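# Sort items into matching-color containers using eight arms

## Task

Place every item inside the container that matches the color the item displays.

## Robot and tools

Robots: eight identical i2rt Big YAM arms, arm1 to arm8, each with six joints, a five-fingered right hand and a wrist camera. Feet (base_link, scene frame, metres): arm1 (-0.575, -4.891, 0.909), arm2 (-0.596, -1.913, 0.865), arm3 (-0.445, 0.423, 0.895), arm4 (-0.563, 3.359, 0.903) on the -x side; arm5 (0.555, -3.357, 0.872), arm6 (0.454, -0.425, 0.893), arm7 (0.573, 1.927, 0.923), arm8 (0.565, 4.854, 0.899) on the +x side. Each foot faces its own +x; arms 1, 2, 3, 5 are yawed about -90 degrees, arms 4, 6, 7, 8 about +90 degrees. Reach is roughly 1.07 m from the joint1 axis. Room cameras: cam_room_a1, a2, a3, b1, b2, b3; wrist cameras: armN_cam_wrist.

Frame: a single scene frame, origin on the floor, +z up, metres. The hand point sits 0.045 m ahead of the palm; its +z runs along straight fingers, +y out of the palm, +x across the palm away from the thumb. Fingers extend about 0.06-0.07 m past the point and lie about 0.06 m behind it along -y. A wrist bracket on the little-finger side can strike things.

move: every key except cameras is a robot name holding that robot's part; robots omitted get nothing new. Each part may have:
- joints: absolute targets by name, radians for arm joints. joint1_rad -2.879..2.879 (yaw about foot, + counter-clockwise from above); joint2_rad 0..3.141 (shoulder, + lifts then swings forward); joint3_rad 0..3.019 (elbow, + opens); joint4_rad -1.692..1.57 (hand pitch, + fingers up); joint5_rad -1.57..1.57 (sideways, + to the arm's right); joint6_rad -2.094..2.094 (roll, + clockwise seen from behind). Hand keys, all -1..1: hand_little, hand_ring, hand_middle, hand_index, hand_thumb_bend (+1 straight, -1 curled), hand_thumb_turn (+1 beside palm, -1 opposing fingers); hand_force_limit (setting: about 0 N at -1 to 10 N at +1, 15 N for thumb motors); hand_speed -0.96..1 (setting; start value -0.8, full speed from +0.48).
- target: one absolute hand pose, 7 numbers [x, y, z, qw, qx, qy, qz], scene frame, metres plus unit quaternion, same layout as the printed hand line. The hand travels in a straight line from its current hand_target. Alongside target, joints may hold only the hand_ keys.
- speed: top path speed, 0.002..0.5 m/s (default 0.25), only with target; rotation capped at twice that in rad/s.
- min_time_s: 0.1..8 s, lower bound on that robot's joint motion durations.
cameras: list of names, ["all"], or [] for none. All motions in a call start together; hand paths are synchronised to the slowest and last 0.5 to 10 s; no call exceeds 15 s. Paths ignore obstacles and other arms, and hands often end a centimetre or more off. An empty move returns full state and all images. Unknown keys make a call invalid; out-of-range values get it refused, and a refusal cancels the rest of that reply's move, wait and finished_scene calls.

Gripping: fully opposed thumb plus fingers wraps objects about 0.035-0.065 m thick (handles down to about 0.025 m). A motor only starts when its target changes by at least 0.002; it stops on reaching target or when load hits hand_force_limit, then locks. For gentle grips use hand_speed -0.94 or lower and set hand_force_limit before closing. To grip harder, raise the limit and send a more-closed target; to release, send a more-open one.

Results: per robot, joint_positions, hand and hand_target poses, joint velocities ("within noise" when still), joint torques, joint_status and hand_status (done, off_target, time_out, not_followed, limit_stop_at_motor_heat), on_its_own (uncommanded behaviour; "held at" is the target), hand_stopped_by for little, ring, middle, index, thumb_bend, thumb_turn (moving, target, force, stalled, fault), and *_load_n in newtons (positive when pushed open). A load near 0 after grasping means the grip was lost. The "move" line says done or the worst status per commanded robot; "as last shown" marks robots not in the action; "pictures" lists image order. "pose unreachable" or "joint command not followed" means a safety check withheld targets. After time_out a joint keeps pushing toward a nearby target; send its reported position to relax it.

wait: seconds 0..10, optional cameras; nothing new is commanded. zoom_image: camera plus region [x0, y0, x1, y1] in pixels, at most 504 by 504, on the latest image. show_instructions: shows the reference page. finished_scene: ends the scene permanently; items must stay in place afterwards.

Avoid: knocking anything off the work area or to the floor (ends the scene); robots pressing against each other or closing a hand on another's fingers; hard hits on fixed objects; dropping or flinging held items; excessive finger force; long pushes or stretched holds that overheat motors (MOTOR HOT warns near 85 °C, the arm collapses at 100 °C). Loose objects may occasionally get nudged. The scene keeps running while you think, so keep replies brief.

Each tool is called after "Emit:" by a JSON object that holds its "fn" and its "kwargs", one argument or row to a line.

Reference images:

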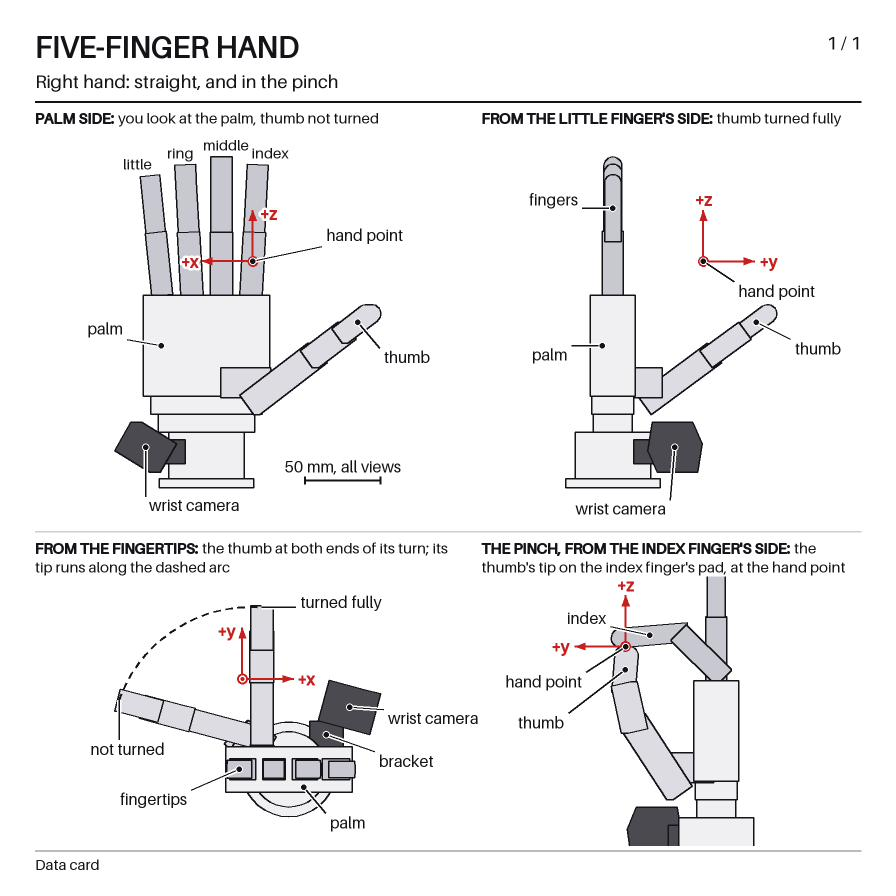

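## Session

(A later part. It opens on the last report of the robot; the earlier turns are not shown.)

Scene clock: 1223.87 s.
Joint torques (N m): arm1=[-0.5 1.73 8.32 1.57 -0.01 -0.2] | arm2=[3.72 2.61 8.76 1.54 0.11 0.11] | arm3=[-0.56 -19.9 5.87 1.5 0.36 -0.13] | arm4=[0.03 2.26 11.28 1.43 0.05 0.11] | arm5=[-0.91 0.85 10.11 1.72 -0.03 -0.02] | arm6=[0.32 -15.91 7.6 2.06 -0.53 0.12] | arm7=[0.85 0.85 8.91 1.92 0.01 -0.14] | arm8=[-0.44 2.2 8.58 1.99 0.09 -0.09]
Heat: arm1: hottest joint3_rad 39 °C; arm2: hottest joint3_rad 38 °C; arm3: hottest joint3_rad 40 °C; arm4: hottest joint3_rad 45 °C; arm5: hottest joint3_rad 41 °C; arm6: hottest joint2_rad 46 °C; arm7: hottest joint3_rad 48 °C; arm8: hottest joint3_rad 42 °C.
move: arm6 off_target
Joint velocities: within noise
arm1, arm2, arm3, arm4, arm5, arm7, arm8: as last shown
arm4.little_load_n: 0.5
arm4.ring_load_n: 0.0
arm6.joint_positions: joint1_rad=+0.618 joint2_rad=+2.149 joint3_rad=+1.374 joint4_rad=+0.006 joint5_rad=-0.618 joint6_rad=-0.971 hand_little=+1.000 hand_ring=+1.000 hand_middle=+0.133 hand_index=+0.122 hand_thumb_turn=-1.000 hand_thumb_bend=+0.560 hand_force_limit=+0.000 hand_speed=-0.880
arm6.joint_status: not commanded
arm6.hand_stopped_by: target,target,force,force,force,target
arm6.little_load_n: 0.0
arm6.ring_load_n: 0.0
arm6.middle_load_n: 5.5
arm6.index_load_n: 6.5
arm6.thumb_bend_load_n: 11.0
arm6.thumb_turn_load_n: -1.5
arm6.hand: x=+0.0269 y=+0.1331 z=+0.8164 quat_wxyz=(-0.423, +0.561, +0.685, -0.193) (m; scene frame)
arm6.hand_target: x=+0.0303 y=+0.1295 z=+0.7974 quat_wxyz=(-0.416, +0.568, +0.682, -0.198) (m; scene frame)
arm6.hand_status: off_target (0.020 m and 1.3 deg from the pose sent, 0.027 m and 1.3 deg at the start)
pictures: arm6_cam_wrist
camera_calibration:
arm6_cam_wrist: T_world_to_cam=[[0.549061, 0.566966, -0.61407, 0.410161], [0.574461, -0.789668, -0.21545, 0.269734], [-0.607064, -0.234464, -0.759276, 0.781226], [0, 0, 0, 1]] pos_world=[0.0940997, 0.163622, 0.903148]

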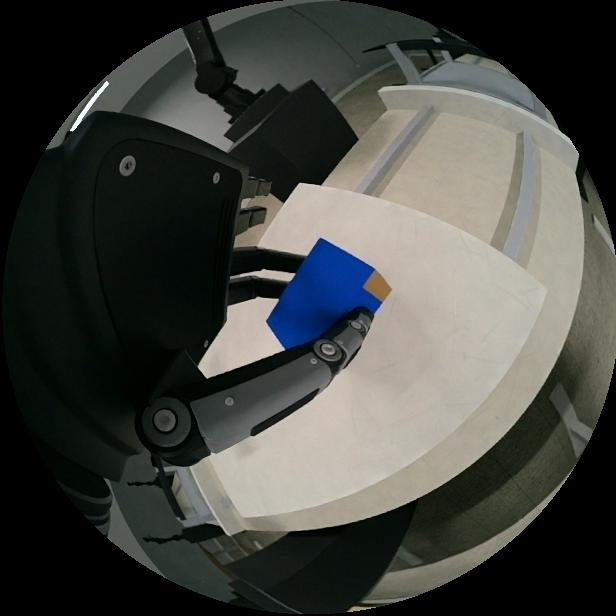

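Emit:
{"fn": "move", "kwargs": {
  "arm6": {"target": [0.03, 0.13, 0.790, 0.4155, -0.5680, -0.6814, 0.1976], "speed": 0.05},
  "cameras": ["arm6_cam_wrist"]
}}

Emit:
{"fn": "zoom_image", "kwargs": {
  "camera": "arm6_cam_wrist",
  "region": [220, 220, 420, 400]
}}

Emit:
{"fn": "move", "kwargs": {
  "arm6": {"target": [0.03, 0.13, 0.783, 0.4155, -0.5680, -0.6814, 0.1976], "speed": 0.05},
  "cameras": ["arm6_cam_wrist"]
}}

Emit:
{"fn": "zoom_image", "kwargs": {
  "camera": "arm6_cam_wrist",
  "region": [220, 220, 420, 400]
}}

Scene clock: 1234.67 s.
Joint torques (N m): arm1=[-0.5 1.67 8.32 1.58 -0.01 -0.2] | arm2=[2.49 1.79 8.53 1.7 0.05 0.05] | arm3=[-0.56 -19.84 5.87 1.48 0.36 -0.13] | arm4=[-0.09 2.26 11.28 1.43 0.04 0.11] | arm5=[-1.14 0.67 10.14 1.68 -0.04 -0.02] | arm6=[0.56 -15.74 7.5 2.06 -0.54 0.13] | arm7=[0.32 0.97 9.14 1.89 -0.02 -0.09] | arm8=[-0.44 2.2 8.58 2 0.09 -0.09]
Heat: arm1: hottest joint3_rad 40 °C; arm2: hottest joint3_rad 38 °C; arm3: hottest joint3_rad 40 °C; arm4: hottest joint3_rad 45 °C; arm5: hottest joint3_rad 41 °C; arm6: hottest joint2_rad 45 °C; arm7: hottest joint3_rad 48 °C; arm8: hottest joint3_rad 42 °C.
move: arm6 off_target
Joint velocities: within noise
arm1, arm2, arm3, arm4, arm5, arm7, arm8: as last shown
arm4.little_load_n: 0.0
arm6.joint_positions: joint1_rad=+0.618 joint2_rad=+2.162 joint3_rad=+1.374 joint4_rad=+0.019 joint5_rad=-0.619 joint6_rad=-0.971 hand_little=+1.000 hand_ring=+1.000 hand_middle=+0.133 hand_index=+0.122 hand_thumb_turn=-1.000 hand_thumb_bend=+0.560 hand_force_limit=+0.000 hand_speed=-0.880
arm6.joint_status: not commanded
arm6.hand_stopped_by: target,target,force,force,force,target
arm6.little_load_n: 0.0
arm6.ring_load_n: 0.0
arm6.middle_load_n: 5.5
arm6.index_load_n: 6.5
arm6.thumb_bend_load_n: 11.0
arm6.thumb_turn_load_n: -1.5
arm6.hand: x=+0.0268 y=+0.1331 z=+0.8096 quat_wxyz=(-0.423, +0.561, +0.685, -0.193) (m; scene frame)
arm6.hand_target: x=+0.0304 y=+0.1294 z=+0.7903 quat_wxyz=(-0.416, +0.568, +0.682, -0.198) (m; scene frame)
arm6.hand_status: off_target (0.020 m and 1.3 deg from the pose sent, 0.027 m and 1.3 deg at the start)
pictures: arm6_cam_wrist
camera_calibration:
arm6_cam_wrist: T_world_to_cam=[[0.548823, 0.566987, -0.614263, 0.406177], [0.574619, -0.789568, -0.215398, 0.268327], [-0.60713, -0.234752, -0.759134, 0.775952], [0, 0, 0, 1]] pos_world=[0.0939994, 0.163721, 0.896348]

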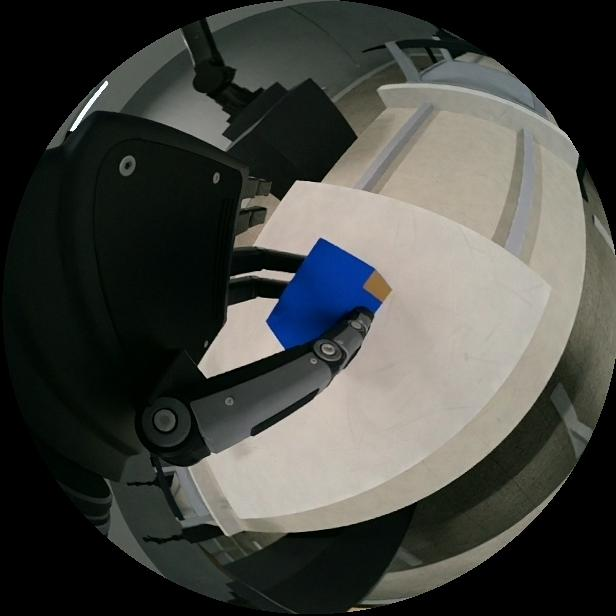

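Scaled by 2.520 from the camera's 616x616 image, which has a finer 880x880 frame.

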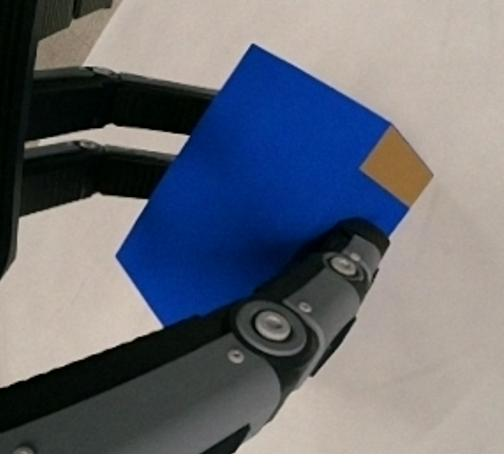

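Scene clock: 1235.63 s.
Joint torques (N m): arm1=[-0.5 1.73 8.32 1.57 -0.01 -0.2] | arm2=[2.61 2.67 8.42 1.76 0.09 0.08] | arm3=[-0.62 -19.9 5.87 1.48 0.35 -0.13] | arm4=[0.09 2.32 11.28 1.47 0.04 0.11] | arm5=[-0.97 0.79 10.1 1.65 -0.02 -0.02] | arm6=[-0.32 -14.97 7.65 1.95 -0.44 0.1] | arm7=[0.44 1.08 8.95 1.84 -0.05 -0.08] | arm8=[-0.44 2.26 8.57 2 0.09 -0.09]
Heat: arm1: hottest joint3_rad 40 °C; arm2: hottest joint3_rad 38 °C; arm3: hottest joint3_rad 40 °C; arm4: hottest joint3_rad 45 °C; arm5: hottest joint3_rad 41 °C; arm6: hottest joint2_rad 45 °C; arm7: hottest joint3_rad 48 °C; arm8: hottest joint3_rad 42 °C.
move: arm6 off_target
Joint velocities: within noise
arm1, arm2, arm4, arm5, arm7, arm8: as last shown
arm3.joint_positions: joint1_rad=+2.209 joint2_rad=+2.097 joint3_rad=+1.231 joint4_rad=+0.508 joint5_rad=+1.005 joint6_rad=-1.270 hand_little=+1.000 hand_ring=+1.000 hand_middle=+1.000 hand_index=+1.000 hand_thumb_turn=-1.000 hand_thumb_bend=+1.000 hand_force_limit=+0.000 hand_speed=-0.700
arm3.joint_status: not commanded
arm3.hand_stopped_by: target,target,target,target,target,target
arm3.little_load_n: 0.0
arm3.ring_load_n: 0.0
arm3.middle_load_n: 0.0
arm3.index_load_n: 0.0
arm3.thumb_bend_load_n: 0.0
arm3.thumb_turn_load_n: 0.0
arm3.hand: x=+0.1248 y=+0.7517 z=+0.9399 quat_wxyz=(+0.070, +0.764, -0.083, +0.636) (m; scene frame)
arm3.hand_target: x=+0.1286 y=+0.7467 z=+0.9526 quat_wxyz=(+0.072, +0.762, -0.087, +0.638) (m; scene frame)
arm3.hand_status: not commanded
arm5.little_load_n: -0.5
arm5.middle_load_n: -0.5
arm5.index_load_n: -0.5
arm6.joint_positions: joint1_rad=+0.618 joint2_rad=+2.165 joint3_rad=+1.374 joint4_rad=+0.030 joint5_rad=-0.620 joint6_rad=-0.971 hand_little=+1.000 hand_ring=+1.000 hand_middle=+0.133 hand_index=+0.122 hand_thumb_turn=-1.000 hand_thumb_bend=+0.560 hand_force_limit=+0.000 hand_speed=-0.880
arm6.joint_status: not commanded
arm6.hand_stopped_by: target,target,force,force,force,target
arm6.little_load_n: -0.5
arm6.ring_load_n: 0.0
arm6.middle_load_n: 5.5
arm6.index_load_n: 6.0
arm6.thumb_bend_load_n: 11.0
arm6.thumb_turn_load_n: -2.0
arm6.hand: x=+0.0256 y=+0.1346 z=+0.8096 quat_wxyz=(-0.427, +0.559, +0.685, -0.192) (m; scene frame)
arm6.hand_target: x=+0.0306 y=+0.1291 z=+0.7838 quat_wxyz=(-0.416, +0.568, +0.682, -0.198) (m; scene frame)
arm6.hand_status: off_target (0.027 m and 1.8 deg from the pose sent, 0.027 m and 1.3 deg at the start)
pictures: arm6_cam_wrist
camera_calibration:
arm6_cam_wrist: T_world_to_cam=[[0.544758, 0.5721, -0.61314, 0.404468], [0.574279, -0.78731, -0.224381, 0.277125], [-0.611099, -0.22988, -0.757438, 0.773644], [0, 0, 0, 1]] pos_world=[0.0932887, 0.164632, 0.896165]

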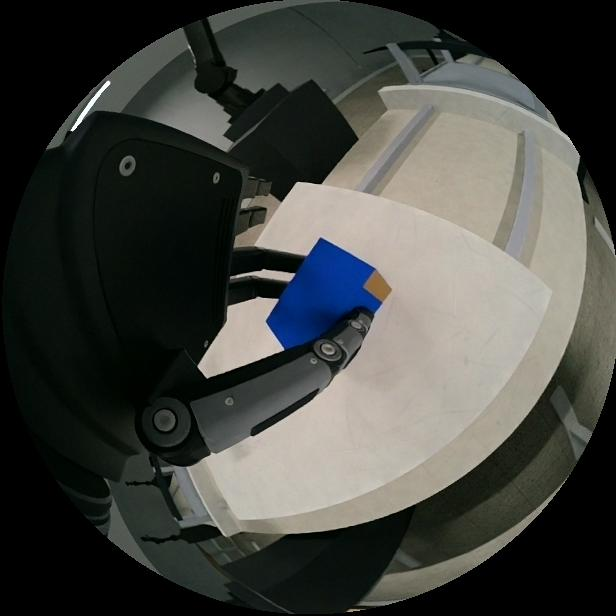

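Scaled by 2.520 from the camera's 616x616 image, which has a finer 880x880 frame.

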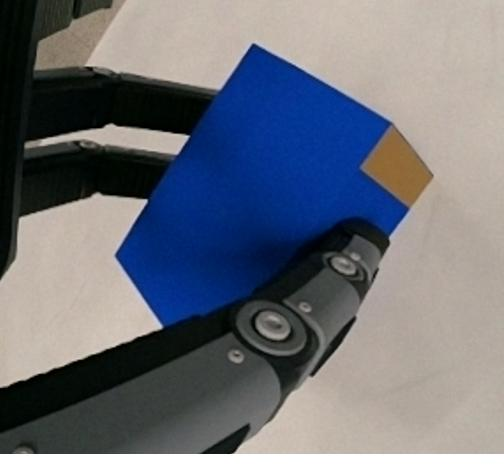

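Emit:
{"fn": "move", "kwargs": {
  "arm6": {"target": [0.03, 0.13, 0.791, 0.4155, -0.5680, -0.6814, 0.1976], "speed": 0.05}
}}

Emit:
{"fn": "move", "kwargs": {
  "arm6": {"joints": {"hand_index": 1, "hand_middle": 1, "hand_thumb_bend": 1, "hand_speed": -0.7}},
  "cameras": ["arm6_cam_wrist"]
}}

Scene clock: 1242.67 s.
Joint torques (N m): arm1=[-0.5 1.73 8.31 1.57 -0.01 -0.2] | arm2=[2.67 2.2 8.18 1.83 0.09 0.14] | arm3=[-0.62 -19.9 5.89 1.5 0.35 -0.13] | arm4=[0.32 2.37 11.33 1.43 0.06 0.11] | arm5=[-0.97 0.91 10.14 1.68 -0.03 -0.03] | arm6=[-0.26 -15.79 7.65 1.46 -0.52 0.1] | arm7=[0.32 1.14 8.8 1.83 0 -0.09] | arm8=[-0.44 2.2 8.58 1.99 0.09 -0.09]
Heat: arm1: hottest joint3_rad 40 °C; arm2: hottest joint3_rad 38 °C; arm3: hottest joint3_rad 40 °C; arm4: hottest joint3_rad 45 °C; arm5: hottest joint3_rad 41 °C; arm6: hottest joint2_rad 44 °C; arm7: hottest joint3_rad 48 °C; arm8: hottest joint3_rad 42 °C.
move: arm6 off_target
Joint velocities: within noise
arm1, arm2, arm3, arm4, arm5, arm7, arm8: as last shown
arm4.thumb_bend_load_n: -0.5
arm5.little_load_n: 0.0
arm5.middle_load_n: 0.0
arm5.index_load_n: 0.0
arm6.joint_positions: joint1_rad=+0.618 joint2_rad=+2.165 joint3_rad=+1.374 joint4_rad=+0.030 joint5_rad=-0.620 joint6_rad=-0.971 hand_little=+1.000 hand_ring=+1.000 hand_middle=+0.133 hand_index=+0.122 hand_thumb_turn=-1.000 hand_thumb_bend=+0.560 hand_force_limit=+0.000 hand_speed=-0.880
arm6.joint_status: not commanded
arm6.hand_stopped_by: target,target,force,force,force,target
arm6.little_load_n: 0.0
arm6.ring_load_n: 0.0
arm6.middle_load_n: 6.0
arm6.index_load_n: 6.5
arm6.thumb_bend_load_n: 10.5
arm6.thumb_turn_load_n: -1.5
arm6.hand: x=+0.0256 y=+0.1346 z=+0.8096 quat_wxyz=(-0.427, +0.559, +0.685, -0.192) (m; scene frame)
arm6.hand_target: x=+0.0302 y=+0.1296 z=+0.7914 quat_wxyz=(-0.416, +0.568, +0.682, -0.198) (m; scene frame)
arm6.hand_status: off_target (0.020 m and 1.8 deg from the pose sent, 0.020 m and 1.8 deg at the start)
pictures: none

Scene clock: 1244.20 s.
Joint torques (N m): arm1=[-0.5 1.73 8.31 1.57 -0.01 -0.2] | arm2=[2.9 2.96 7.99 1.72 0.13 0.1] | arm3=[-0.62 -19.9 5.87 1.47 0.36 -0.13] | arm4=[0.03 2.37 11.3 1.48 0.05 0.11] | arm5=[-0.97 0.97 10.11 1.74 -0.02 -0.04] | arm6=[0.5 -15.97 7.66 1.44 -0.51 0.12] | arm7=[0.26 1.26 8.87 1.87 -0.03 -0.11] | arm8=[-0.44 2.2 8.57 2 0.09 -0.09]
Heat: arm1: hottest joint3_rad 40 °C; arm2: hottest joint3_rad 38 °C; arm3: hottest joint3_rad 40 °C; arm4: hottest joint3_rad 45 °C; arm5: hottest joint3_rad 41 °C; arm6: hottest joint2_rad 44 °C; arm7: hottest joint3_rad 48 °C; arm8: hottest joint3_rad 42 °C.
move: arm6 done
Joint velocities: within noise
arm1, arm2, arm3, arm4, arm5, arm7, arm8: as last shown
arm3.thumb_turn_load_n: 0.5
arm4.thumb_bend_load_n: 0.0
arm6.joint_positions: joint1_rad=+0.618 joint2_rad=+2.165 joint3_rad=+1.374 joint4_rad=+0.030 joint5_rad=-0.620 joint6_rad=-0.971 hand_little=+1.000 hand_ring=+1.000 hand_middle=+1.000 hand_index=+1.000 hand_thumb_turn=-1.000 hand_thumb_bend=+1.000 hand_force_limit=+0.000 hand_speed=-0.700
arm6.joint_status: all done
arm6.hand_stopped_by: target,target,target,target,target,target
arm6.little_load_n: 0.0
arm6.ring_load_n: 0.0
arm6.middle_load_n: 0.0
arm6.index_load_n: 0.0
arm6.thumb_bend_load_n: 0.0
arm6.thumb_turn_load_n: 0.0
arm6.hand: x=+0.0256 y=+0.1346 z=+0.8096 quat_wxyz=(-0.427, +0.559, +0.685, -0.192) (m; scene frame)
arm6.hand_target: x=+0.0302 y=+0.1296 z=+0.7914 quat_wxyz=(-0.416, +0.568, +0.682, -0.198) (m; scene frame)
arm6.hand_status: not commanded
pictures: arm6_cam_wrist
camera_calibration:
arm6_cam_wrist: T_world_to_cam=[[0.544758, 0.5721, -0.61314, 0.404468], [0.574279, -0.78731, -0.224381, 0.277125], [-0.611099, -0.22988, -0.757438, 0.773644], [0, 0, 0, 1]] pos_world=[0.0932887, 0.164632, 0.896165]

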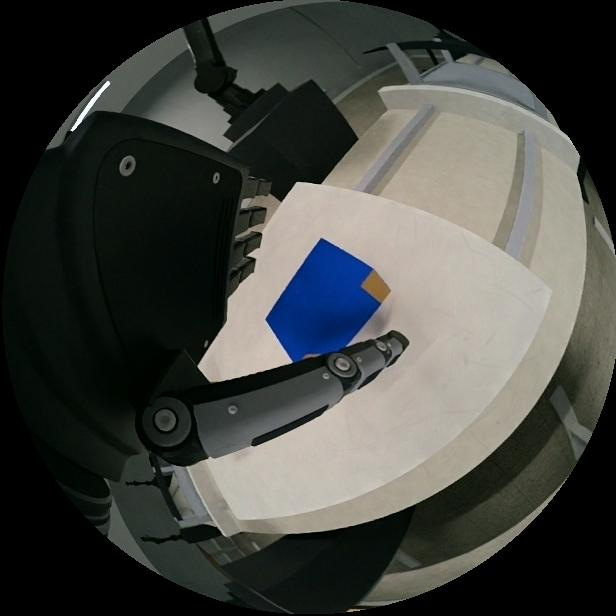

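Emit:
{"fn": "move", "kwargs": {
  "arm6": {"target": [0.03, 0.13, 0.95, 0.4155, -0.5680, -0.6814, 0.1976], "speed": 0.15}
}}

Emit:
{"fn": "move", "kwargs": {
  "arm6": {"target": [0.06, 0.02, 0.97, 0.4155, -0.5680, -0.6814, 0.1976], "speed": 0.15, "joints": {"hand_thumb_turn": 1, "hand_speed": 0.2}},
  "cameras": ["arm6_cam_wrist"]
}}

Emit:
{"fn": "zoom_image", "kwargs": {
  "camera": "arm6_cam_wrist",
  "region": [200, 180, 500, 480]
}}

Scene clock: 1257.23 s.
Joint torques (N m): arm1=[-0.5 1.73 8.32 1.55 -0.01 -0.2] | arm2=[1.9 2.96 8.55 1.92 0.11 0.15] | arm3=[-0.56 -19.9 5.87 1.48 0.35 -0.13] | arm4=[0.09 2.32 11.32 1.47 0.05 0.1] | arm5=[-0.91 0.97 10.07 1.73 -0.03 -0.04] | arm6=[1.08 -18.08 13.38 0.96 -0.5 0.08] | arm7=[0.62 1.08 8.92 1.77 0 -0.08] | arm8=[-0.44 2.2 8.58 2 0.09 -0.09]
Heat: arm1: hottest joint3_rad 40 °C; arm2: hottest joint3_rad 38 °C; arm3: hottest joint3_rad 40 °C; arm4: hottest joint3_rad 45 °C; arm5: hottest joint3_rad 41 °C; arm6: hottest joint2_rad 44 °C; arm7: hottest joint3_rad 48 °C; arm8: hottest joint3_rad 42 °C.
move: arm6 off_target
Joint velocities: within noise
arm1, arm2, arm3, arm4, arm5, arm7, arm8: as last shown
arm1.middle_load_n: -0.5
arm3.thumb_turn_load_n: 0.0
arm6.joint_positions: joint1_rad=+0.618 joint2_rad=+1.948 joint3_rad=+1.392 joint4_rad=-0.278 joint5_rad=-0.620 joint6_rad=-0.971 hand_little=+1.000 hand_ring=+1.000 hand_middle=+1.000 hand_index=+1.000 hand_thumb_turn=-1.000 hand_thumb_bend=+1.000 hand_force_limit=+0.000 hand_speed=-0.700
arm6.joint_status: not commanded
arm6.hand_stopped_by: target,target,target,target,target,target
arm6.little_load_n: 0.0
arm6.ring_load_n: 0.0
arm6.middle_load_n: 0.0
arm6.index_load_n: 0.0
arm6.thumb_bend_load_n: 0.0
arm6.thumb_turn_load_n: 0.0
arm6.hand: x=+0.0387 y=+0.1123 z=+0.9207 quat_wxyz=(-0.395, +0.576, +0.686, -0.204) (m; scene frame)
arm6.hand_target: x=+0.0308 y=+0.1289 z=+0.9503 quat_wxyz=(-0.416, +0.568, +0.682, -0.198) (m; scene frame)
arm6.hand_status: off_target (0.035 m and 2.6 deg from the pose sent, 0.141 m and 1.8 deg at the start)
arm8.thumb_turn_load_n: 0.5
pictures: none

Scene clock: 1258.70 s.
Joint torques (N m): arm1=[-0.5 1.73 8.34 1.57 -0.01 -0.2] | arm2=[2.67 3.02 8.42 1.74 0.12 0.12] | arm3=[-0.67 -19.96 5.86 1.48 0.36 -0.13] | arm4=[-0.03 2.32 11.32 1.44 0.05 0.11] | arm5=[-0.91 0.67 10.11 1.77 -0.03 -0.05] | arm6=[2.14 -14.21 8.47 1.8 -0.32 0.15] | arm7=[0.26 1.38 8.94 1.81 0 -0.05] | arm8=[-0.44 2.2 8.58 1.99 0.09 -0.09]
Heat: arm1: hottest joint3_rad 40 °C; arm2: hottest joint3_rad 38 °C; arm3: hottest joint3_rad 40 °C; arm4: hottest joint3_rad 45 °C; arm5: hottest joint3_rad 41 °C; arm6: hottest joint2_rad 44 °C; arm7: hottest joint3_rad 48 °C; arm8: hottest joint3_rad 42 °C.
move: arm6 done
Joint velocities: within noise
arm1.joint_positions: joint1_rad=-0.121 joint2_rad=+0.635 joint3_rad=+1.344 joint4_rad=-1.616 joint5_rad=-0.120 joint6_rad=-1.545 hand_little=+1.000 hand_ring=+1.000 hand_middle=+1.000 hand_index=+1.000 hand_thumb_turn=+1.000 hand_thumb_bend=+1.000 hand_force_limit=+0.000 hand_speed=-0.800
arm1.joint_status: not commanded
arm1.hand_stopped_by: target,target,target,target,target,target
arm1.little_load_n: 0.0
arm1.ring_load_n: 0.0
arm1.middle_load_n: 0.0
arm1.index_load_n: 0.0
arm1.thumb_bend_load_n: 0.0
arm1.thumb_turn_load_n: 0.0
arm1.hand: x=-0.6327 y=-5.0762 z=+1.3312 quat_wxyz=(+0.201, +0.635, -0.699, +0.262) (m; scene frame)
arm1.hand_target: x=-0.6328 y=-5.0772 z=+1.3418 quat_wxyz=(+0.210, +0.632, -0.695, +0.270) (m; scene frame)
arm1.hand_status: not commanded
arm2, arm3, arm7: as last shown
arm3.little_load_n: 0.5
arm3.index_load_n: 0.5
arm3.thumb_turn_load_n: -0.5
arm4.joint_positions: joint1_rad=-0.176 joint2_rad=+0.629 joint3_rad=+1.398 joint4_rad=-1.236 joint5_rad=+0.104 joint6_rad=-0.912 hand_little=+1.000 hand_ring=+1.000 hand_middle=+1.000 hand_index=+1.000 hand_thumb_turn=+1.000 hand_thumb_bend=+1.000 hand_force_limit=+0.000 hand_speed=-0.800
arm4.joint_status: not commanded
arm4.hand_stopped_by: target,target,target,target,target,target
arm4.little_load_n: 0.0
arm4.ring_load_n: 0.0
arm4.middle_load_n: 0.0
arm4.index_load_n: 0.0
arm4.thumb_bend_load_n: 0.0
arm4.thumb_turn_load_n: 0.5
arm4.hand: x=-0.4346 y=+3.5667 z=+1.4025 quat_wxyz=(-0.397, +0.825, +0.210, +0.343) (m; scene frame)
arm4.hand_target: x=-0.4351 y=+3.5654 z=+1.4148 quat_wxyz=(-0.407, +0.818, +0.208, +0.350) (m; scene frame)
arm4.hand_status: not commanded
arm5.joint_positions: joint1_rad=+0.016 joint2_rad=+0.642 joint3_rad=+1.328 joint4_rad=-1.278 joint5_rad=-0.066 joint6_rad=-1.023 hand_little=+1.000 hand_ring=+1.000 hand_middle=+1.000 hand_index=+1.000 hand_thumb_turn=+1.000 hand_thumb_bend=+1.000 hand_force_limit=+0.000 hand_speed=-0.800
arm5.joint_status: not commanded
arm5.hand_stopped_by: target,target,target,target,target,target
arm5.little_load_n: 0.0
arm5.ring_load_n: 0.0
arm5.middle_load_n: 0.0
arm5.index_load_n: 0.0
arm5.thumb_bend_load_n: 0.5
arm5.thumb_turn_load_n: 0.0
arm5.hand: x=+0.5381 y=-3.6054 z=+1.3262 quat_wxyz=(+0.193, +0.459, -0.754, +0.428) (m; scene frame)
arm5.hand_target: x=+0.5380 y=-3.6049 z=+1.3356 quat_wxyz=(+0.198, +0.457, -0.750, +0.436) (m; scene frame)
arm5.hand_status: not commanded
arm6.joint_positions: joint1_rad=+0.667 joint2_rad=+1.679 joint3_rad=+1.108 joint4_rad=-0.208 joint5_rad=-0.582 joint6_rad=-0.929 hand_little=+1.000 hand_ring=+1.000 hand_middle=+1.000 hand_index=+1.000 hand_thumb_turn=+1.000 hand_thumb_bend=+1.000 hand_force_limit=+0.000 hand_speed=+0.200
arm6.joint_status: all done
arm6.hand_stopped_by: target,target,target,target,target,target
arm6.little_load_n: 0.0
arm6.ring_load_n: 0.0
arm6.middle_load_n: 0.0
arm6.index_load_n: 0.0
arm6.thumb_bend_load_n: 0.0
arm6.thumb_turn_load_n: 0.0
arm6.hand: x=+0.0632 y=+0.0230 z=+0.9631 quat_wxyz=(-0.408, +0.569, +0.686, -0.197) (m; scene frame)
arm6.hand_target: x=+0.0600 y=+0.0200 z=+0.9700 quat_wxyz=(-0.416, +0.568, +0.682, -0.198) (m; scene frame)
arm6.hand_status: done (0.008 m and 1.0 deg from the pose sent, 0.107 m and 2.6 deg at the start)
arm8.joint_positions: joint1_rad=-0.206 joint2_rad=+0.621 joint3_rad=+1.343 joint4_rad=-1.268 joint5_rad=+0.184 joint6_rad=-1.064 hand_little=+1.000 hand_ring=+1.000 hand_middle=+1.000 hand_index=+1.000 hand_thumb_turn=+1.000 hand_thumb_bend=+1.000 hand_force_limit=+0.000 hand_speed=-0.800
arm8.joint_status: not commanded
arm8.hand_stopped_by: target,target,target,target,target,target
arm8.little_load_n: 0.5
arm8.ring_load_n: 0.0
arm8.middle_load_n: 0.0
arm8.index_load_n: 0.0
arm8.thumb_bend_load_n: 0.0
arm8.thumb_turn_load_n: 0.0
arm8.hand: x=+0.6996 y=+5.0540 z=+1.3763 quat_wxyz=(-0.320, +0.823, +0.278, +0.378) (m; scene frame)
arm8.hand_target: x=+0.6991 y=+5.0532 z=+1.3886 quat_wxyz=(-0.330, +0.817, +0.275, +0.385) (m; scene frame)
arm8.hand_status: not commanded
pictures: arm6_cam_wrist
camera_calibration:
arm6_cam_wrist: T_world_to_cam=[[0.56102, 0.548929, -0.619624, 0.547715], [0.577654, -0.795748, -0.181938, 0.161225], [-0.592935, -0.255857, -0.763522, 0.89242], [0, 0, 0, 1]] pos_world=[0.128735, 0.0559703, 1.05009]

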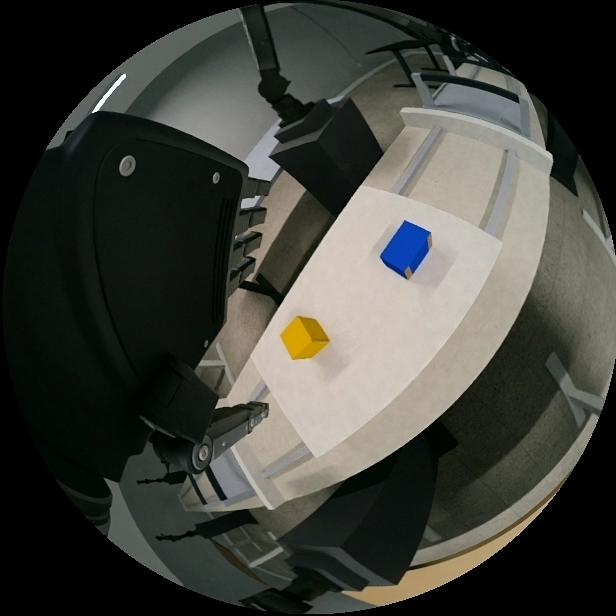

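Scaled by 1.680 from the camera's 616x616 image, which has a finer 880x880 frame.

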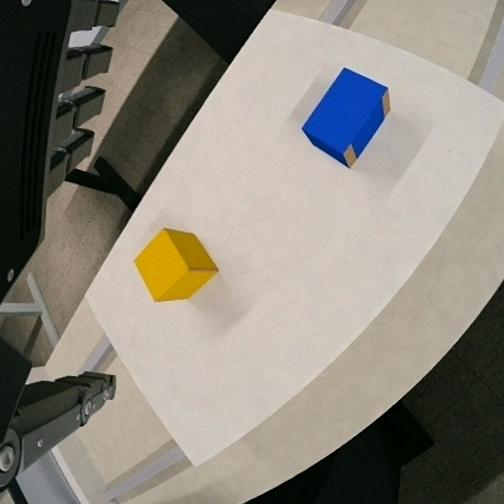

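Emit:
{"fn": "zoom_image", "kwargs": {
  "camera": "arm6_cam_wrist",
  "region": [265, 300, 345, 380]
}}

Emit:
{"fn": "zoom_image", "kwargs": {
  "camera": "arm6_cam_wrist",
  "region": [365, 205, 445, 285]
}}

Scaled by 6.300 from the camera's 616x616 image, which has a finer 880x880 frame.

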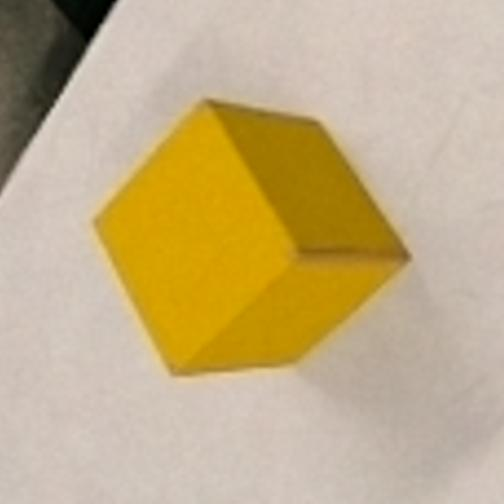

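Scaled by 6.300 from the camera's 616x616 image, which has a finer 880x880 frame.

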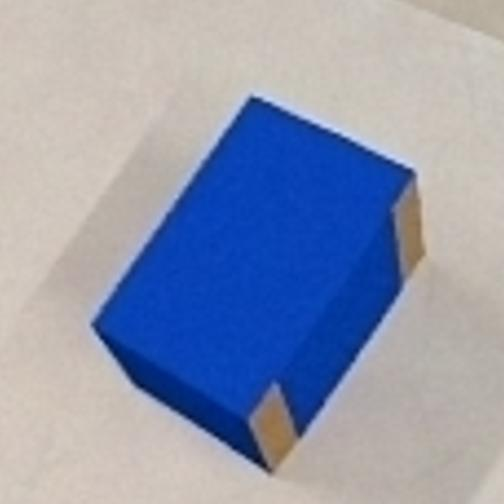

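Emit:
{"fn": "move", "kwargs": {
  "arm6": {"target": [-0.0195, -0.0794, 0.96, -0.5882, 0.3091, 0.7009, 0.2594], "speed": 0.2, "joints": {"hand_thumb_turn": -1, "hand_speed": 0.0}},
  "cameras": ["arm6_cam_wrist"]
}}

Scene clock: 1347.30 s.
Joint torques (N m): arm1=[-0.56 1.73 8.32 1.57 -0.01 -0.2] | arm2=[3.02 2.2 8.55 1.94 0.04 0.04] | arm3=[-0.62 -19.96 5.87 1.48 0.36 -0.12] | arm4=[0.09 2.37 11.3 1.43 0.05 0.11] | arm5=[-1.03 0.91 10.11 1.65 -0.04 -0.04] | arm6=[1.38 -9.76 5.82 2.44 0.11 -0.18] | arm7=[0.38 0.91 9.05 1.73 -0.01 -0.1] | arm8=[-0.44 2.2 8.58 2 0.09 -0.09]
Heat: arm1: hottest joint3_rad 40 °C; arm2: hottest joint3_rad 38 °C; arm3: hottest joint2_rad 39 °C; arm4: hottest joint3_rad 46 °C; arm5: hottest joint3_rad 41 °C; arm6: hottest joint2_rad 44 °C; arm7: hottest joint3_rad 49 °C; arm8: hottest joint3_rad 42 °C.
move: arm6 off_target
Joint velocities: within noise
arm1, arm3, arm4, arm5, arm8: as last shown
arm2.joint_positions: joint1_rad=+2.185 joint2_rad=+0.644 joint3_rad=+1.370 joint4_rad=-1.438 joint5_rad=+0.193 joint6_rad=-1.138 hand_little=+1.000 hand_ring=+1.000 hand_middle=+1.000 hand_index=+1.000 hand_thumb_turn=+1.000 hand_thumb_bend=+1.000 hand_force_limit=+0.000 hand_speed=-0.800
arm2.joint_status: not commanded
arm2.hand_stopped_by: target,target,target,target,target,target
arm2.little_load_n: 0.0
arm2.ring_load_n: 0.0
arm2.middle_load_n: 0.0
arm2.index_load_n: 0.0
arm2.thumb_bend_load_n: 0.0
arm2.thumb_turn_load_n: 0.0
arm2.hand: x=-0.3803 y=-1.8731 z=+1.3226 quat_wxyz=(-0.118, +0.906, +0.012, +0.407) (m; scene frame)
arm2.hand_target: x=-0.3813 y=-1.8702 z=+1.3311 quat_wxyz=(-0.126, +0.901, +0.018, +0.414) (m; scene frame)
arm2.hand_status: not commanded
arm3.little_load_n: 0.0
arm3.middle_load_n: -0.5
arm3.index_load_n: 0.0
arm3.thumb_turn_load_n: 0.0
arm4.thumb_turn_load_n: 0.0
arm5.thumb_bend_load_n: 0.0
arm6.joint_positions: joint1_rad=+1.249 joint2_rad=+1.774 joint3_rad=+0.726 joint4_rad=+0.875 joint5_rad=+0.418 joint6_rad=-1.477 hand_little=+1.000 hand_ring=+1.000 hand_middle=+1.000 hand_index=+1.000 hand_thumb_turn=-1.000 hand_thumb_bend=+1.000 hand_force_limit=+0.000 hand_speed=+0.000
arm6.joint_status: all done
arm6.hand_stopped_by: target,target,target,target,target,target
arm6.little_load_n: 0.0
arm6.ring_load_n: 0.0
arm6.middle_load_n: 0.0
arm6.index_load_n: 0.0
arm6.thumb_bend_load_n: 0.0
arm6.thumb_turn_load_n: 0.5
arm6.hand: x=-0.0209 y=-0.0758 z=+0.9725 quat_wxyz=(-0.596, +0.317, +0.693, +0.255) (m; scene frame)
arm6.hand_target: x=-0.0192 y=-0.0795 z=+0.9601 quat_wxyz=(-0.588, +0.309, +0.701, +0.259) (m; scene frame)
arm6.hand_status: off_target (0.013 m and 1.6 deg from the pose sent, 0.132 m and 64.5 deg at the start)
arm7.joint_positions: joint1_rad=+2.086 joint2_rad=+0.561 joint3_rad=+1.327 joint4_rad=-1.220 joint5_rad=-0.136 joint6_rad=-1.492 hand_little=+1.000 hand_ring=+1.000 hand_middle=+1.000 hand_index=+1.000 hand_thumb_turn=+1.000 hand_thumb_bend=+1.000 hand_force_limit=+0.000 hand_speed=-0.800
arm7.joint_status: not commanded
arm7.hand_stopped_by: target,target,target,target,target,target
arm7.little_load_n: 0.0
arm7.ring_load_n: 0.0
arm7.middle_load_n: 0.0
arm7.index_load_n: 0.0
arm7.thumb_bend_load_n: 0.0
arm7.thumb_turn_load_n: 0.0
arm7.hand: x=+0.3498 y=+1.8186 z=+1.4239 quat_wxyz=(-0.478, -0.247, +0.811, -0.230) (m; scene frame)
arm7.hand_target: x=+0.3524 y=+1.8164 z=+1.4368 quat_wxyz=(-0.488, -0.252, +0.802, -0.237) (m; scene frame)
arm7.hand_status: not commanded
arm8.little_load_n: 0.0
pictures: arm6_cam_wrist
camera_calibration:
arm6_cam_wrist: T_world_to_cam=[[0.660418, 0.701634, 0.267503, -0.194103], [0.609772, -0.293217, -0.736343, 0.710811], [-0.438207, 0.64941, -0.621483, 0.758256], [0, 0, 0, 1]] pos_world=[0.0270293, -0.147808, 1.04657]

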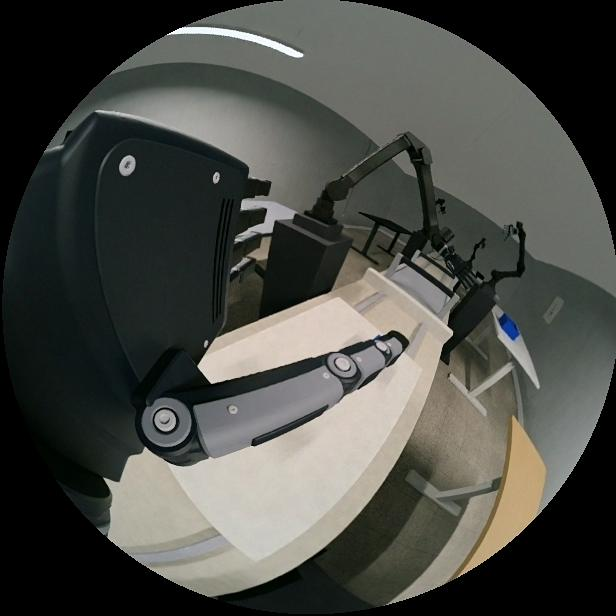

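Emit:
{"fn": "move", "kwargs": {
  "arm6": {"target": [-0.0195, -0.0794, 0.865, -0.5882, 0.3091, 0.7009, 0.2594], "speed": 0.15},
  "cameras": ["arm6_cam_wrist"]
}}

Emit:
{"fn": "zoom_image", "kwargs": {
  "camera": "arm6_cam_wrist",
  "region": [180, 220, 480, 460]
}}

Scene clock: 1354.57 s.
Joint torques (N m): arm1=[-0.5 1.67 8.32 1.57 -0.01 -0.2] | arm2=[2.78 3.14 8.49 1.69 0.02 0.08] | arm3=[-0.56 -19.9 5.87 1.47 0.35 -0.13] | arm4=[0.03 2.32 11.28 1.43 0.04 0.1] | arm5=[-0.97 0.5 10.1 1.72 -0.02 -0.03] | arm6=[1.2 -11.93 5.91 2.66 0.17 -0.19] | arm7=[0.26 1.03 8.99 1.91 -0.04 -0.03] | arm8=[-0.44 2.2 8.58 2 0.09 -0.09]
Heat: arm1: hottest joint3_rad 40 °C; arm2: hottest joint3_rad 38 °C; arm3: hottest joint2_rad 39 °C; arm4: hottest joint3_rad 46 °C; arm5: hottest joint3_rad 41 °C; arm6: hottest joint2_rad 43 °C; arm7: hottest joint3_rad 49 °C; arm8: hottest joint3_rad 42 °C.
move: arm6 done
Joint velocities: within noise
arm1, arm2, arm3, arm4, arm5, arm7, arm8: as last shown
arm3.little_load_n: -0.5
arm3.middle_load_n: 0.5
arm3.thumb_turn_load_n: 0.5
arm6.joint_positions: joint1_rad=+1.249 joint2_rad=+2.075 joint3_rad=+0.723 joint4_rad=+1.145 joint5_rad=+0.419 joint6_rad=-1.478 hand_little=+1.000 hand_ring=+1.000 hand_middle=+1.000 hand_index=+1.000 hand_thumb_turn=-1.000 hand_thumb_bend=+1.000 hand_force_limit=+0.000 hand_speed=+0.000
arm6.joint_status: not commanded
arm6.hand_stopped_by: target,target,target,target,target,target
arm6.little_load_n: -0.5
arm6.ring_load_n: 0.0
arm6.middle_load_n: 0.0
arm6.index_load_n: 0.0
arm6.thumb_bend_load_n: 0.0
arm6.thumb_turn_load_n: 0.0
arm6.hand: x=-0.0107 y=-0.0804 z=+0.8652 quat_wxyz=(-0.583, +0.317, +0.704, +0.256) (m; scene frame)
arm6.hand_target: x=-0.0193 y=-0.0796 z=+0.8652 quat_wxyz=(-0.588, +0.309, +0.701, +0.259) (m; scene frame)
arm6.hand_status: done (0.009 m and 1.2 deg from the pose sent, 0.108 m and 1.6 deg at the start)
arm8.middle_load_n: -0.5
pictures: arm6_cam_wrist
camera_calibration:
arm6_cam_wrist: T_world_to_cam=[[0.652111, 0.705043, 0.278686, -0.178405], [0.632197, -0.302834, -0.713175, 0.603687], [-0.418423, 0.641253, -0.643208, 0.717375], [0, 0, 0, 1]] pos_world=[0.0348571, -0.151419, 0.941674]

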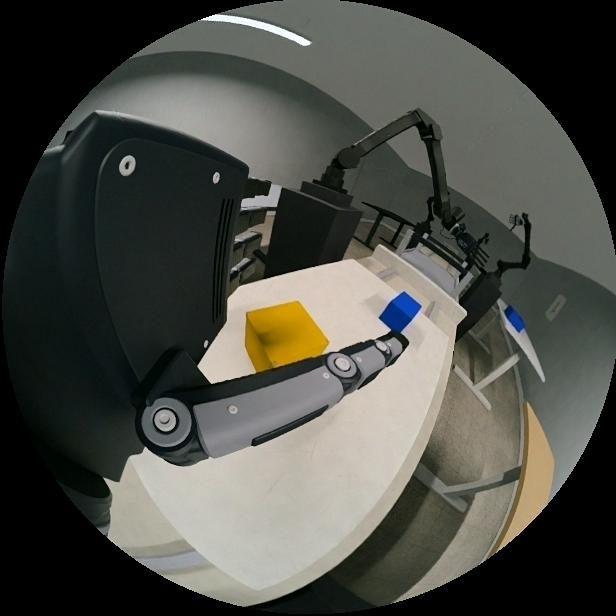

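Scaled by 1.680 from the camera's 616x616 image, which has a finer 880x880 frame.

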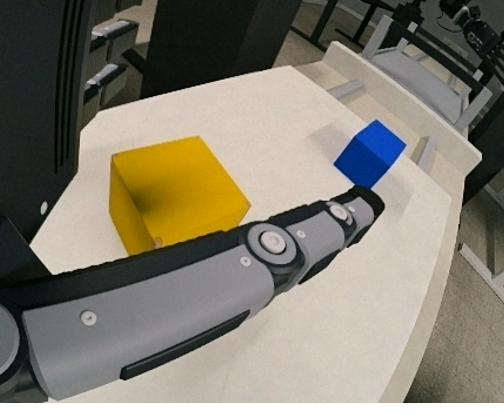

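Emit:
{"fn": "move", "kwargs": {
  "arm6": {"target": [-0.0255, -0.0800, 0.83, -0.5882, 0.3091, 0.7009, 0.2594], "speed": 0.1},
  "cameras": ["arm6_cam_wrist"]
}}

Scene clock: 1376.60 s.
Joint torques (N m): arm1=[-0.5 1.73 8.32 1.57 -0.01 -0.2] | arm2=[2.32 1.55 8.54 1.54 0.09 0.07] | arm3=[-0.56 -19.9 5.87 1.5 0.36 -0.13] | arm4=[-0.03 2.37 11.34 1.43 0.05 0.11] | arm5=[-1.08 0.73 10.18 1.72 -0.02 -0.03] | arm6=[1.2 -11.05 5.24 2.52 0.12 -0.18] | arm7=[0.73 1.61 8.98 1.91 -0.06 -0.11] | arm8=[-0.44 2.2 8.57 1.99 0.09 -0.09]
Heat: arm1: hottest joint3_rad 40 °C; arm2: hottest joint3_rad 38 °C; arm3: hottest joint2_rad 39 °C; arm4: hottest joint3_rad 46 °C; arm5: hottest joint3_rad 41 °C; arm6: hottest joint2_rad 42 °C; arm7: hottest joint3_rad 49 °C; arm8: hottest joint3_rad 42 °C.
move: arm6 done
Joint velocities: within noise
arm1, arm2, arm3, arm4, arm5, arm7, arm8: as last shown
arm1.ring_load_n: 0.5
arm3.little_load_n: 0.0
arm3.middle_load_n: 0.0
arm3.thumb_turn_load_n: 0.0
arm6.joint_positions: joint1_rad=+1.252 joint2_rad=+2.185 joint3_rad=+0.766 joint4_rad=+1.214 joint5_rad=+0.425 joint6_rad=-1.478 hand_little=+1.000 hand_ring=+1.000 hand_middle=+1.000 hand_index=+1.000 hand_thumb_turn=-1.000 hand_thumb_bend=+1.000 hand_force_limit=+0.000 hand_speed=+0.000
arm6.joint_status: not commanded
arm6.hand_stopped_by: target,target,target,target,target,target
arm6.little_load_n: 0.0
arm6.ring_load_n: 0.0
arm6.middle_load_n: 0.0
arm6.index_load_n: 0.0
arm6.thumb_bend_load_n: 0.0
arm6.thumb_turn_load_n: 0.0
arm6.hand: x=-0.0162 y=-0.0787 z=+0.8325 quat_wxyz=(-0.583, +0.317, +0.702, +0.257) (m; scene frame)
arm6.hand_target: x=-0.0253 y=-0.0802 z=+0.8301 quat_wxyz=(-0.588, +0.309, +0.701, +0.259) (m; scene frame)
arm6.hand_status: done (0.010 m and 1.2 deg from the pose sent, 0.038 m and 1.2 deg at the start)
arm8.middle_load_n: 0.0
pictures: arm6_cam_wrist
camera_calibration:
arm6_cam_wrist: T_world_to_cam=[[0.654809, 0.702313, 0.279252, -0.167516], [0.630305, -0.303558, -0.71454, 0.585349], [-0.417062, 0.643902, -0.641444, 0.691793], [0, 0, 0, 1]] pos_world=[0.0292633, -0.150111, 0.908781]

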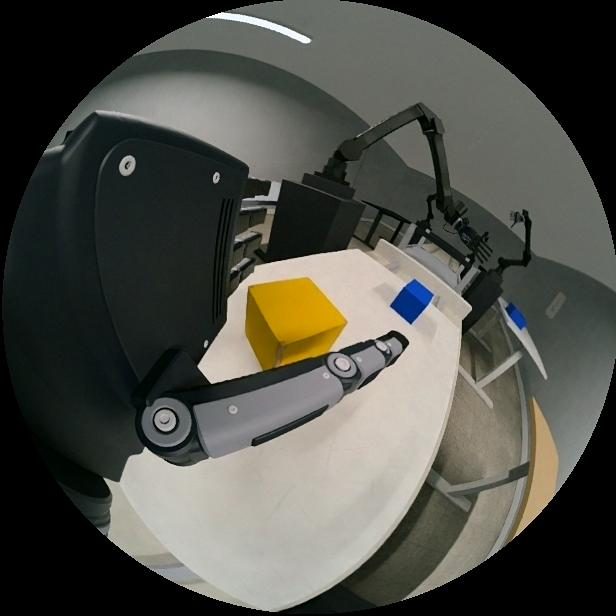

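Emit:
{"fn": "move", "kwargs": {
  "arm6": {"target": [-0.0255, -0.0810, 0.800, -0.5882, 0.3091, 0.7009, 0.2594], "speed": 0.08},
  "cameras": ["arm6_cam_wrist"]
}}

Scene clock: 1384.43 s.
Joint torques (N m): arm1=[-0.5 1.73 8.31 1.55 -0.01 -0.2] | arm2=[2.73 2.32 8.54 1.73 0.09 0.07] | arm3=[-0.62 -19.84 5.87 1.48 0.36 -0.13] | arm4=[0.03 2.43 11.32 1.46 0.05 0.1] | arm5=[-1.08 0.85 10.13 1.78 -0.03 -0.03] | arm6=[1.55 -11.81 4.48 2.66 0.13 -0.17] | arm7=[0.85 1.08 9.05 1.88 0.02 -0.12] | arm8=[-0.44 2.2 8.58 2 0.09 -0.09]
Heat: arm1: hottest joint3_rad 40 °C; arm2: hottest joint3_rad 38 °C; arm3: hottest joint2_rad 39 °C; arm4: hottest joint3_rad 46 °C; arm5: hottest joint3_rad 41 °C; arm6: hottest joint2_rad 43 °C; arm7: hottest joint3_rad 49 °C; arm8: hottest joint3_rad 42 °C.
move: arm6 done
Joint velocities: within noise
arm1, arm2, arm4, arm5, arm7, arm8: as last shown
arm1.ring_load_n: 0.0
arm1.thumb_bend_load_n: -0.5
arm3.joint_positions: joint1_rad=+2.209 joint2_rad=+2.097 joint3_rad=+1.231 joint4_rad=+0.508 joint5_rad=+1.005 joint6_rad=-1.270 hand_little=+1.000 hand_ring=+1.000 hand_middle=+1.000 hand_index=+1.000 hand_thumb_turn=-1.000 hand_thumb_bend=+1.000 hand_force_limit=+0.000 hand_speed=-0.700
arm3.joint_status: not commanded
arm3.hand_stopped_by: target,target,target,target,target,target
arm3.little_load_n: 0.0
arm3.ring_load_n: 0.0
arm3.middle_load_n: 0.0
arm3.index_load_n: 0.0
arm3.thumb_bend_load_n: -0.5
arm3.thumb_turn_load_n: 0.0
arm3.hand: x=+0.1248 y=+0.7517 z=+0.9399 quat_wxyz=(+0.070, +0.764, -0.083, +0.636) (m; scene frame)
arm3.hand_target: x=+0.1286 y=+0.7467 z=+0.9526 quat_wxyz=(+0.072, +0.762, -0.087, +0.638) (m; scene frame)
arm3.hand_status: not commanded
arm6.joint_positions: joint1_rad=+1.254 joint2_rad=+2.277 joint3_rad=+0.799 joint4_rad=+1.276 joint5_rad=+0.427 joint6_rad=-1.478 hand_little=+1.000 hand_ring=+1.000 hand_middle=+1.000 hand_index=+1.000 hand_thumb_turn=-1.000 hand_thumb_bend=+1.000 hand_force_limit=+0.000 hand_speed=+0.000
arm6.joint_status: not commanded
arm6.hand_stopped_by: target,target,target,target,target,target
arm6.little_load_n: 0.0
arm6.ring_load_n: 0.0
arm6.middle_load_n: 0.0
arm6.index_load_n: 0.0
arm6.thumb_bend_load_n: 0.0
arm6.thumb_turn_load_n: 0.0
arm6.hand: x=-0.0179 y=-0.0789 z=+0.8041 quat_wxyz=(-0.584, +0.317, +0.701, +0.257) (m; scene frame)
arm6.hand_target: x=-0.0253 y=-0.0813 z=+0.8000 quat_wxyz=(-0.588, +0.309, +0.701, +0.259) (m; scene frame)
arm6.hand_status: done (0.009 m and 1.1 deg from the pose sent, 0.034 m and 1.2 deg at the start)
pictures: arm6_cam_wrist
camera_calibration:
arm6_cam_wrist: T_world_to_cam=[[0.655433, 0.701966, 0.278658, -0.157792], [0.628509, -0.302369, -0.716624, 0.567829], [-0.418788, 0.644838, -0.639375, 0.671281], [0, 0, 0, 1]] pos_world=[0.0276606, -0.150409, 0.88009]

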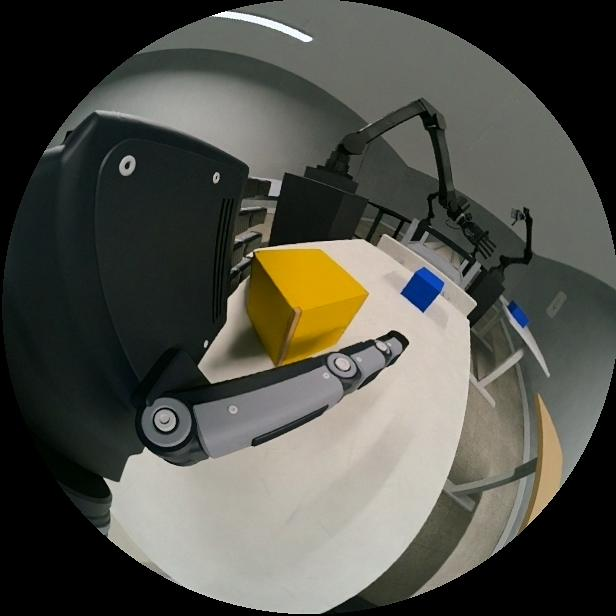

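Emit:
{"fn": "move", "kwargs": {
  "arm6": {"joints": {"hand_index": -0.3, "hand_middle": -0.3, "hand_thumb_bend": -0.4, "hand_speed": -0.88}},
  "cameras": ["arm6_cam_wrist"]
}}

Scene clock: 1429.77 s.
Joint torques (N m): arm1=[-0.5 1.73 8.31 1.57 -0.01 -0.2] | arm2=[2.37 2.37 8.73 2.03 0.03 0.07] | arm3=[-0.67 -19.9 5.86 1.48 0.36 -0.13] | arm4=[0.03 2.37 11.3 1.44 0.04 0.11] | arm5=[-1.32 0.79 10.11 1.73 -0.03 -0.03] | arm6=[1.44 -11.52 4.44 2.4 0.1 -0.14] | arm7=[0.21 1.26 8.99 1.89 -0.05 -0.11] | arm8=[-0.44 2.2 8.57 1.99 0.09 -0.09]
Heat: arm1: hottest joint3_rad 40 °C; arm2: hottest joint3_rad 38 °C; arm3: hottest joint2_rad 39 °C; arm4: hottest joint3_rad 46 °C; arm5: hottest joint3_rad 41 °C; arm6: hottest joint2_rad 41 °C; arm7: hottest joint3_rad 49 °C; arm8: hottest joint3_rad 42 °C.
move: arm6 off_target
Joint velocities: within noise
arm1, arm2, arm3, arm4, arm5, arm7, arm8: as last shown
arm1.thumb_bend_load_n: 0.0
arm3.thumb_bend_load_n: 0.0
arm4.little_load_n: -0.5
arm6.joint_positions: joint1_rad=+1.254 joint2_rad=+2.277 joint3_rad=+0.799 joint4_rad=+1.276 joint5_rad=+0.428 joint6_rad=-1.478 hand_little=+1.000 hand_ring=+1.000 hand_middle=+0.222 hand_index=+0.267 hand_thumb_turn=-1.000 hand_thumb_bend=+0.610 hand_force_limit=+0.000 hand_speed=-0.880
arm6.joint_status: hand_middle off_target (ended at +0.222, target -0.300); hand_index off_target (ended at +0.267, target -0.300); hand_thumb_bend off_target (ended at +0.610, target -0.400); the others done
arm6.hand_stopped_by: target,target,force,force,force,target
arm6.little_load_n: 0.0
arm6.ring_load_n: 0.0
arm6.middle_load_n: 6.0
arm6.index_load_n: 4.0
arm6.thumb_bend_load_n: 9.5
arm6.thumb_turn_load_n: -1.0
arm6.hand: x=-0.0179 y=-0.0790 z=+0.8041 quat_wxyz=(-0.584, +0.317, +0.701, +0.257) (m; scene frame)
arm6.hand_target: x=-0.0251 y=-0.0812 z=+0.8000 quat_wxyz=(-0.588, +0.309, +0.701, +0.259) (m; scene frame)
arm6.hand_status: not commanded
pictures: arm6_cam_wrist
camera_calibration:
arm6_cam_wrist: T_world_to_cam=[[0.655734, 0.701658, 0.278727, -0.157838], [0.62834, -0.302508, -0.716713, 0.567861], [-0.41857, 0.645109, -0.639244, 0.671265], [0, 0, 0, 1]] pos_world=[0.0276615, -0.150508, 0.88009]

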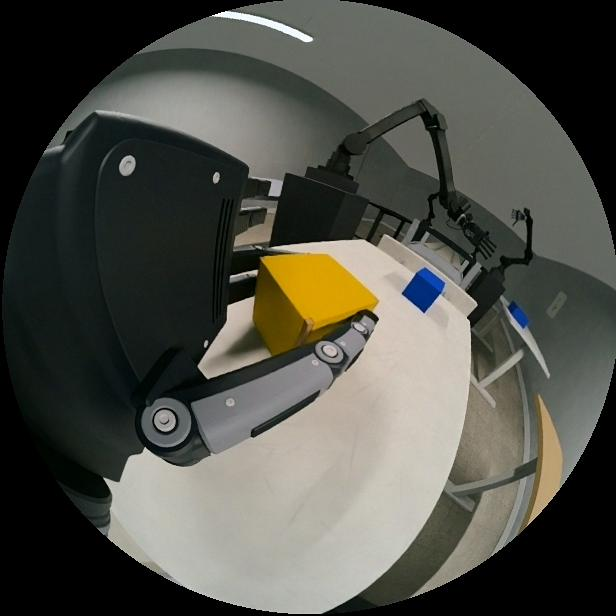

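Emit:
{"fn": "move", "kwargs": {
  "arm6": {"target": [-0.0251, -0.0812, 0.95, -0.5882, 0.3091, 0.7009, 0.2594], "speed": 0.12},
  "cameras": ["arm6_cam_wrist"]
}}

Scene clock: 1436.00 s.
Joint torques (N m): arm1=[-0.5 1.67 8.32 1.57 -0.01 -0.2] | arm2=[2.37 2.49 8.51 1.76 0.09 0.18] | arm3=[-0.56 -19.9 5.86 1.48 0.36 -0.13] | arm4=[-0.09 2.14 11.32 1.46 0.04 0.11] | arm5=[-1.08 0.79 10.18 1.69 -0.03 -0.03] | arm6=[1.38 -14.1 5.46 1.37 0.11 -0.16] | arm7=[0.44 1.03 9.03 1.95 -0.04 -0.1] | arm8=[-0.44 2.2 8.57 2 0.09 -0.09]
Heat: arm1: hottest joint3_rad 40 °C; arm2: hottest joint3_rad 38 °C; arm3: hottest joint2_rad 39 °C; arm4: hottest joint3_rad 46 °C; arm5: hottest joint3_rad 41 °C; arm6: hottest joint2_rad 41 °C; arm7: hottest joint3_rad 49 °C; arm8: hottest joint3_rad 42 °C.
move: arm6 done
Joint velocities: within noise
arm1, arm2, arm3, arm4, arm5, arm7, arm8: as last shown
arm2.thumb_turn_load_n: 0.5
arm4.little_load_n: 0.0
arm5.ring_load_n: -0.5
arm6.joint_positions: joint1_rad=+1.255 joint2_rad=+1.853 joint3_rad=+0.737 joint4_rad=+0.928 joint5_rad=+0.428 joint6_rad=-1.478 hand_little=+1.000 hand_ring=+1.000 hand_middle=+0.222 hand_index=+0.267 hand_thumb_turn=-1.000 hand_thumb_bend=+0.610 hand_force_limit=+0.000 hand_speed=-0.880
arm6.joint_status: not commanded
arm6.hand_stopped_by: target,target,force,force,force,target
arm6.little_load_n: 0.0
arm6.ring_load_n: 0.0
arm6.middle_load_n: 6.0
arm6.index_load_n: 4.0
arm6.thumb_bend_load_n: 9.5
arm6.thumb_turn_load_n: -0.5
arm6.hand: x=-0.0246 y=-0.0763 z=+0.9452 quat_wxyz=(-0.589, +0.317, +0.697, +0.257) (m; scene frame)
arm6.hand_target: x=-0.0251 y=-0.0811 z=+0.9499 quat_wxyz=(-0.588, +0.309, +0.701, +0.259) (m; scene frame)
arm6.hand_status: done (0.007 m and 1.1 deg from the pose sent, 0.146 m and 1.1 deg at the start)
arm8.index_load_n: -0.5
pictures: arm6_cam_wrist
camera_calibration:
arm6_cam_wrist: T_world_to_cam=[[0.658693, 0.70064, 0.274276, -0.190509], [0.619507, -0.298149, -0.726166, 0.683008], [-0.427006, 0.648237, -0.630441, 0.74868], [0, 0, 0, 1]] pos_world=[0.0220487, -0.148205, 1.02023]

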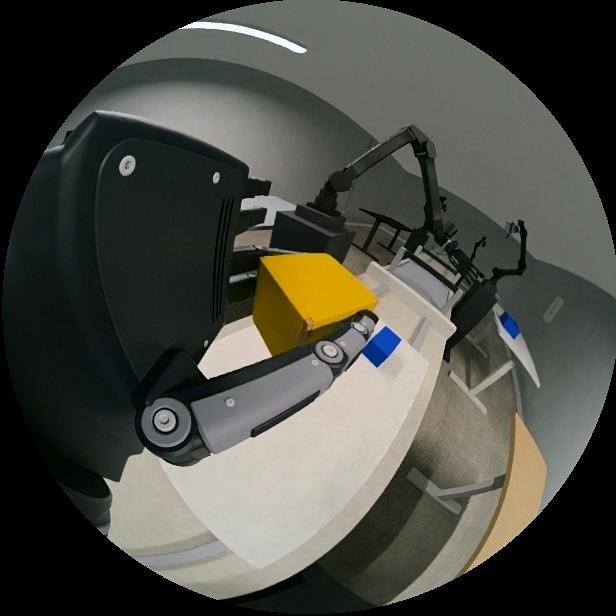

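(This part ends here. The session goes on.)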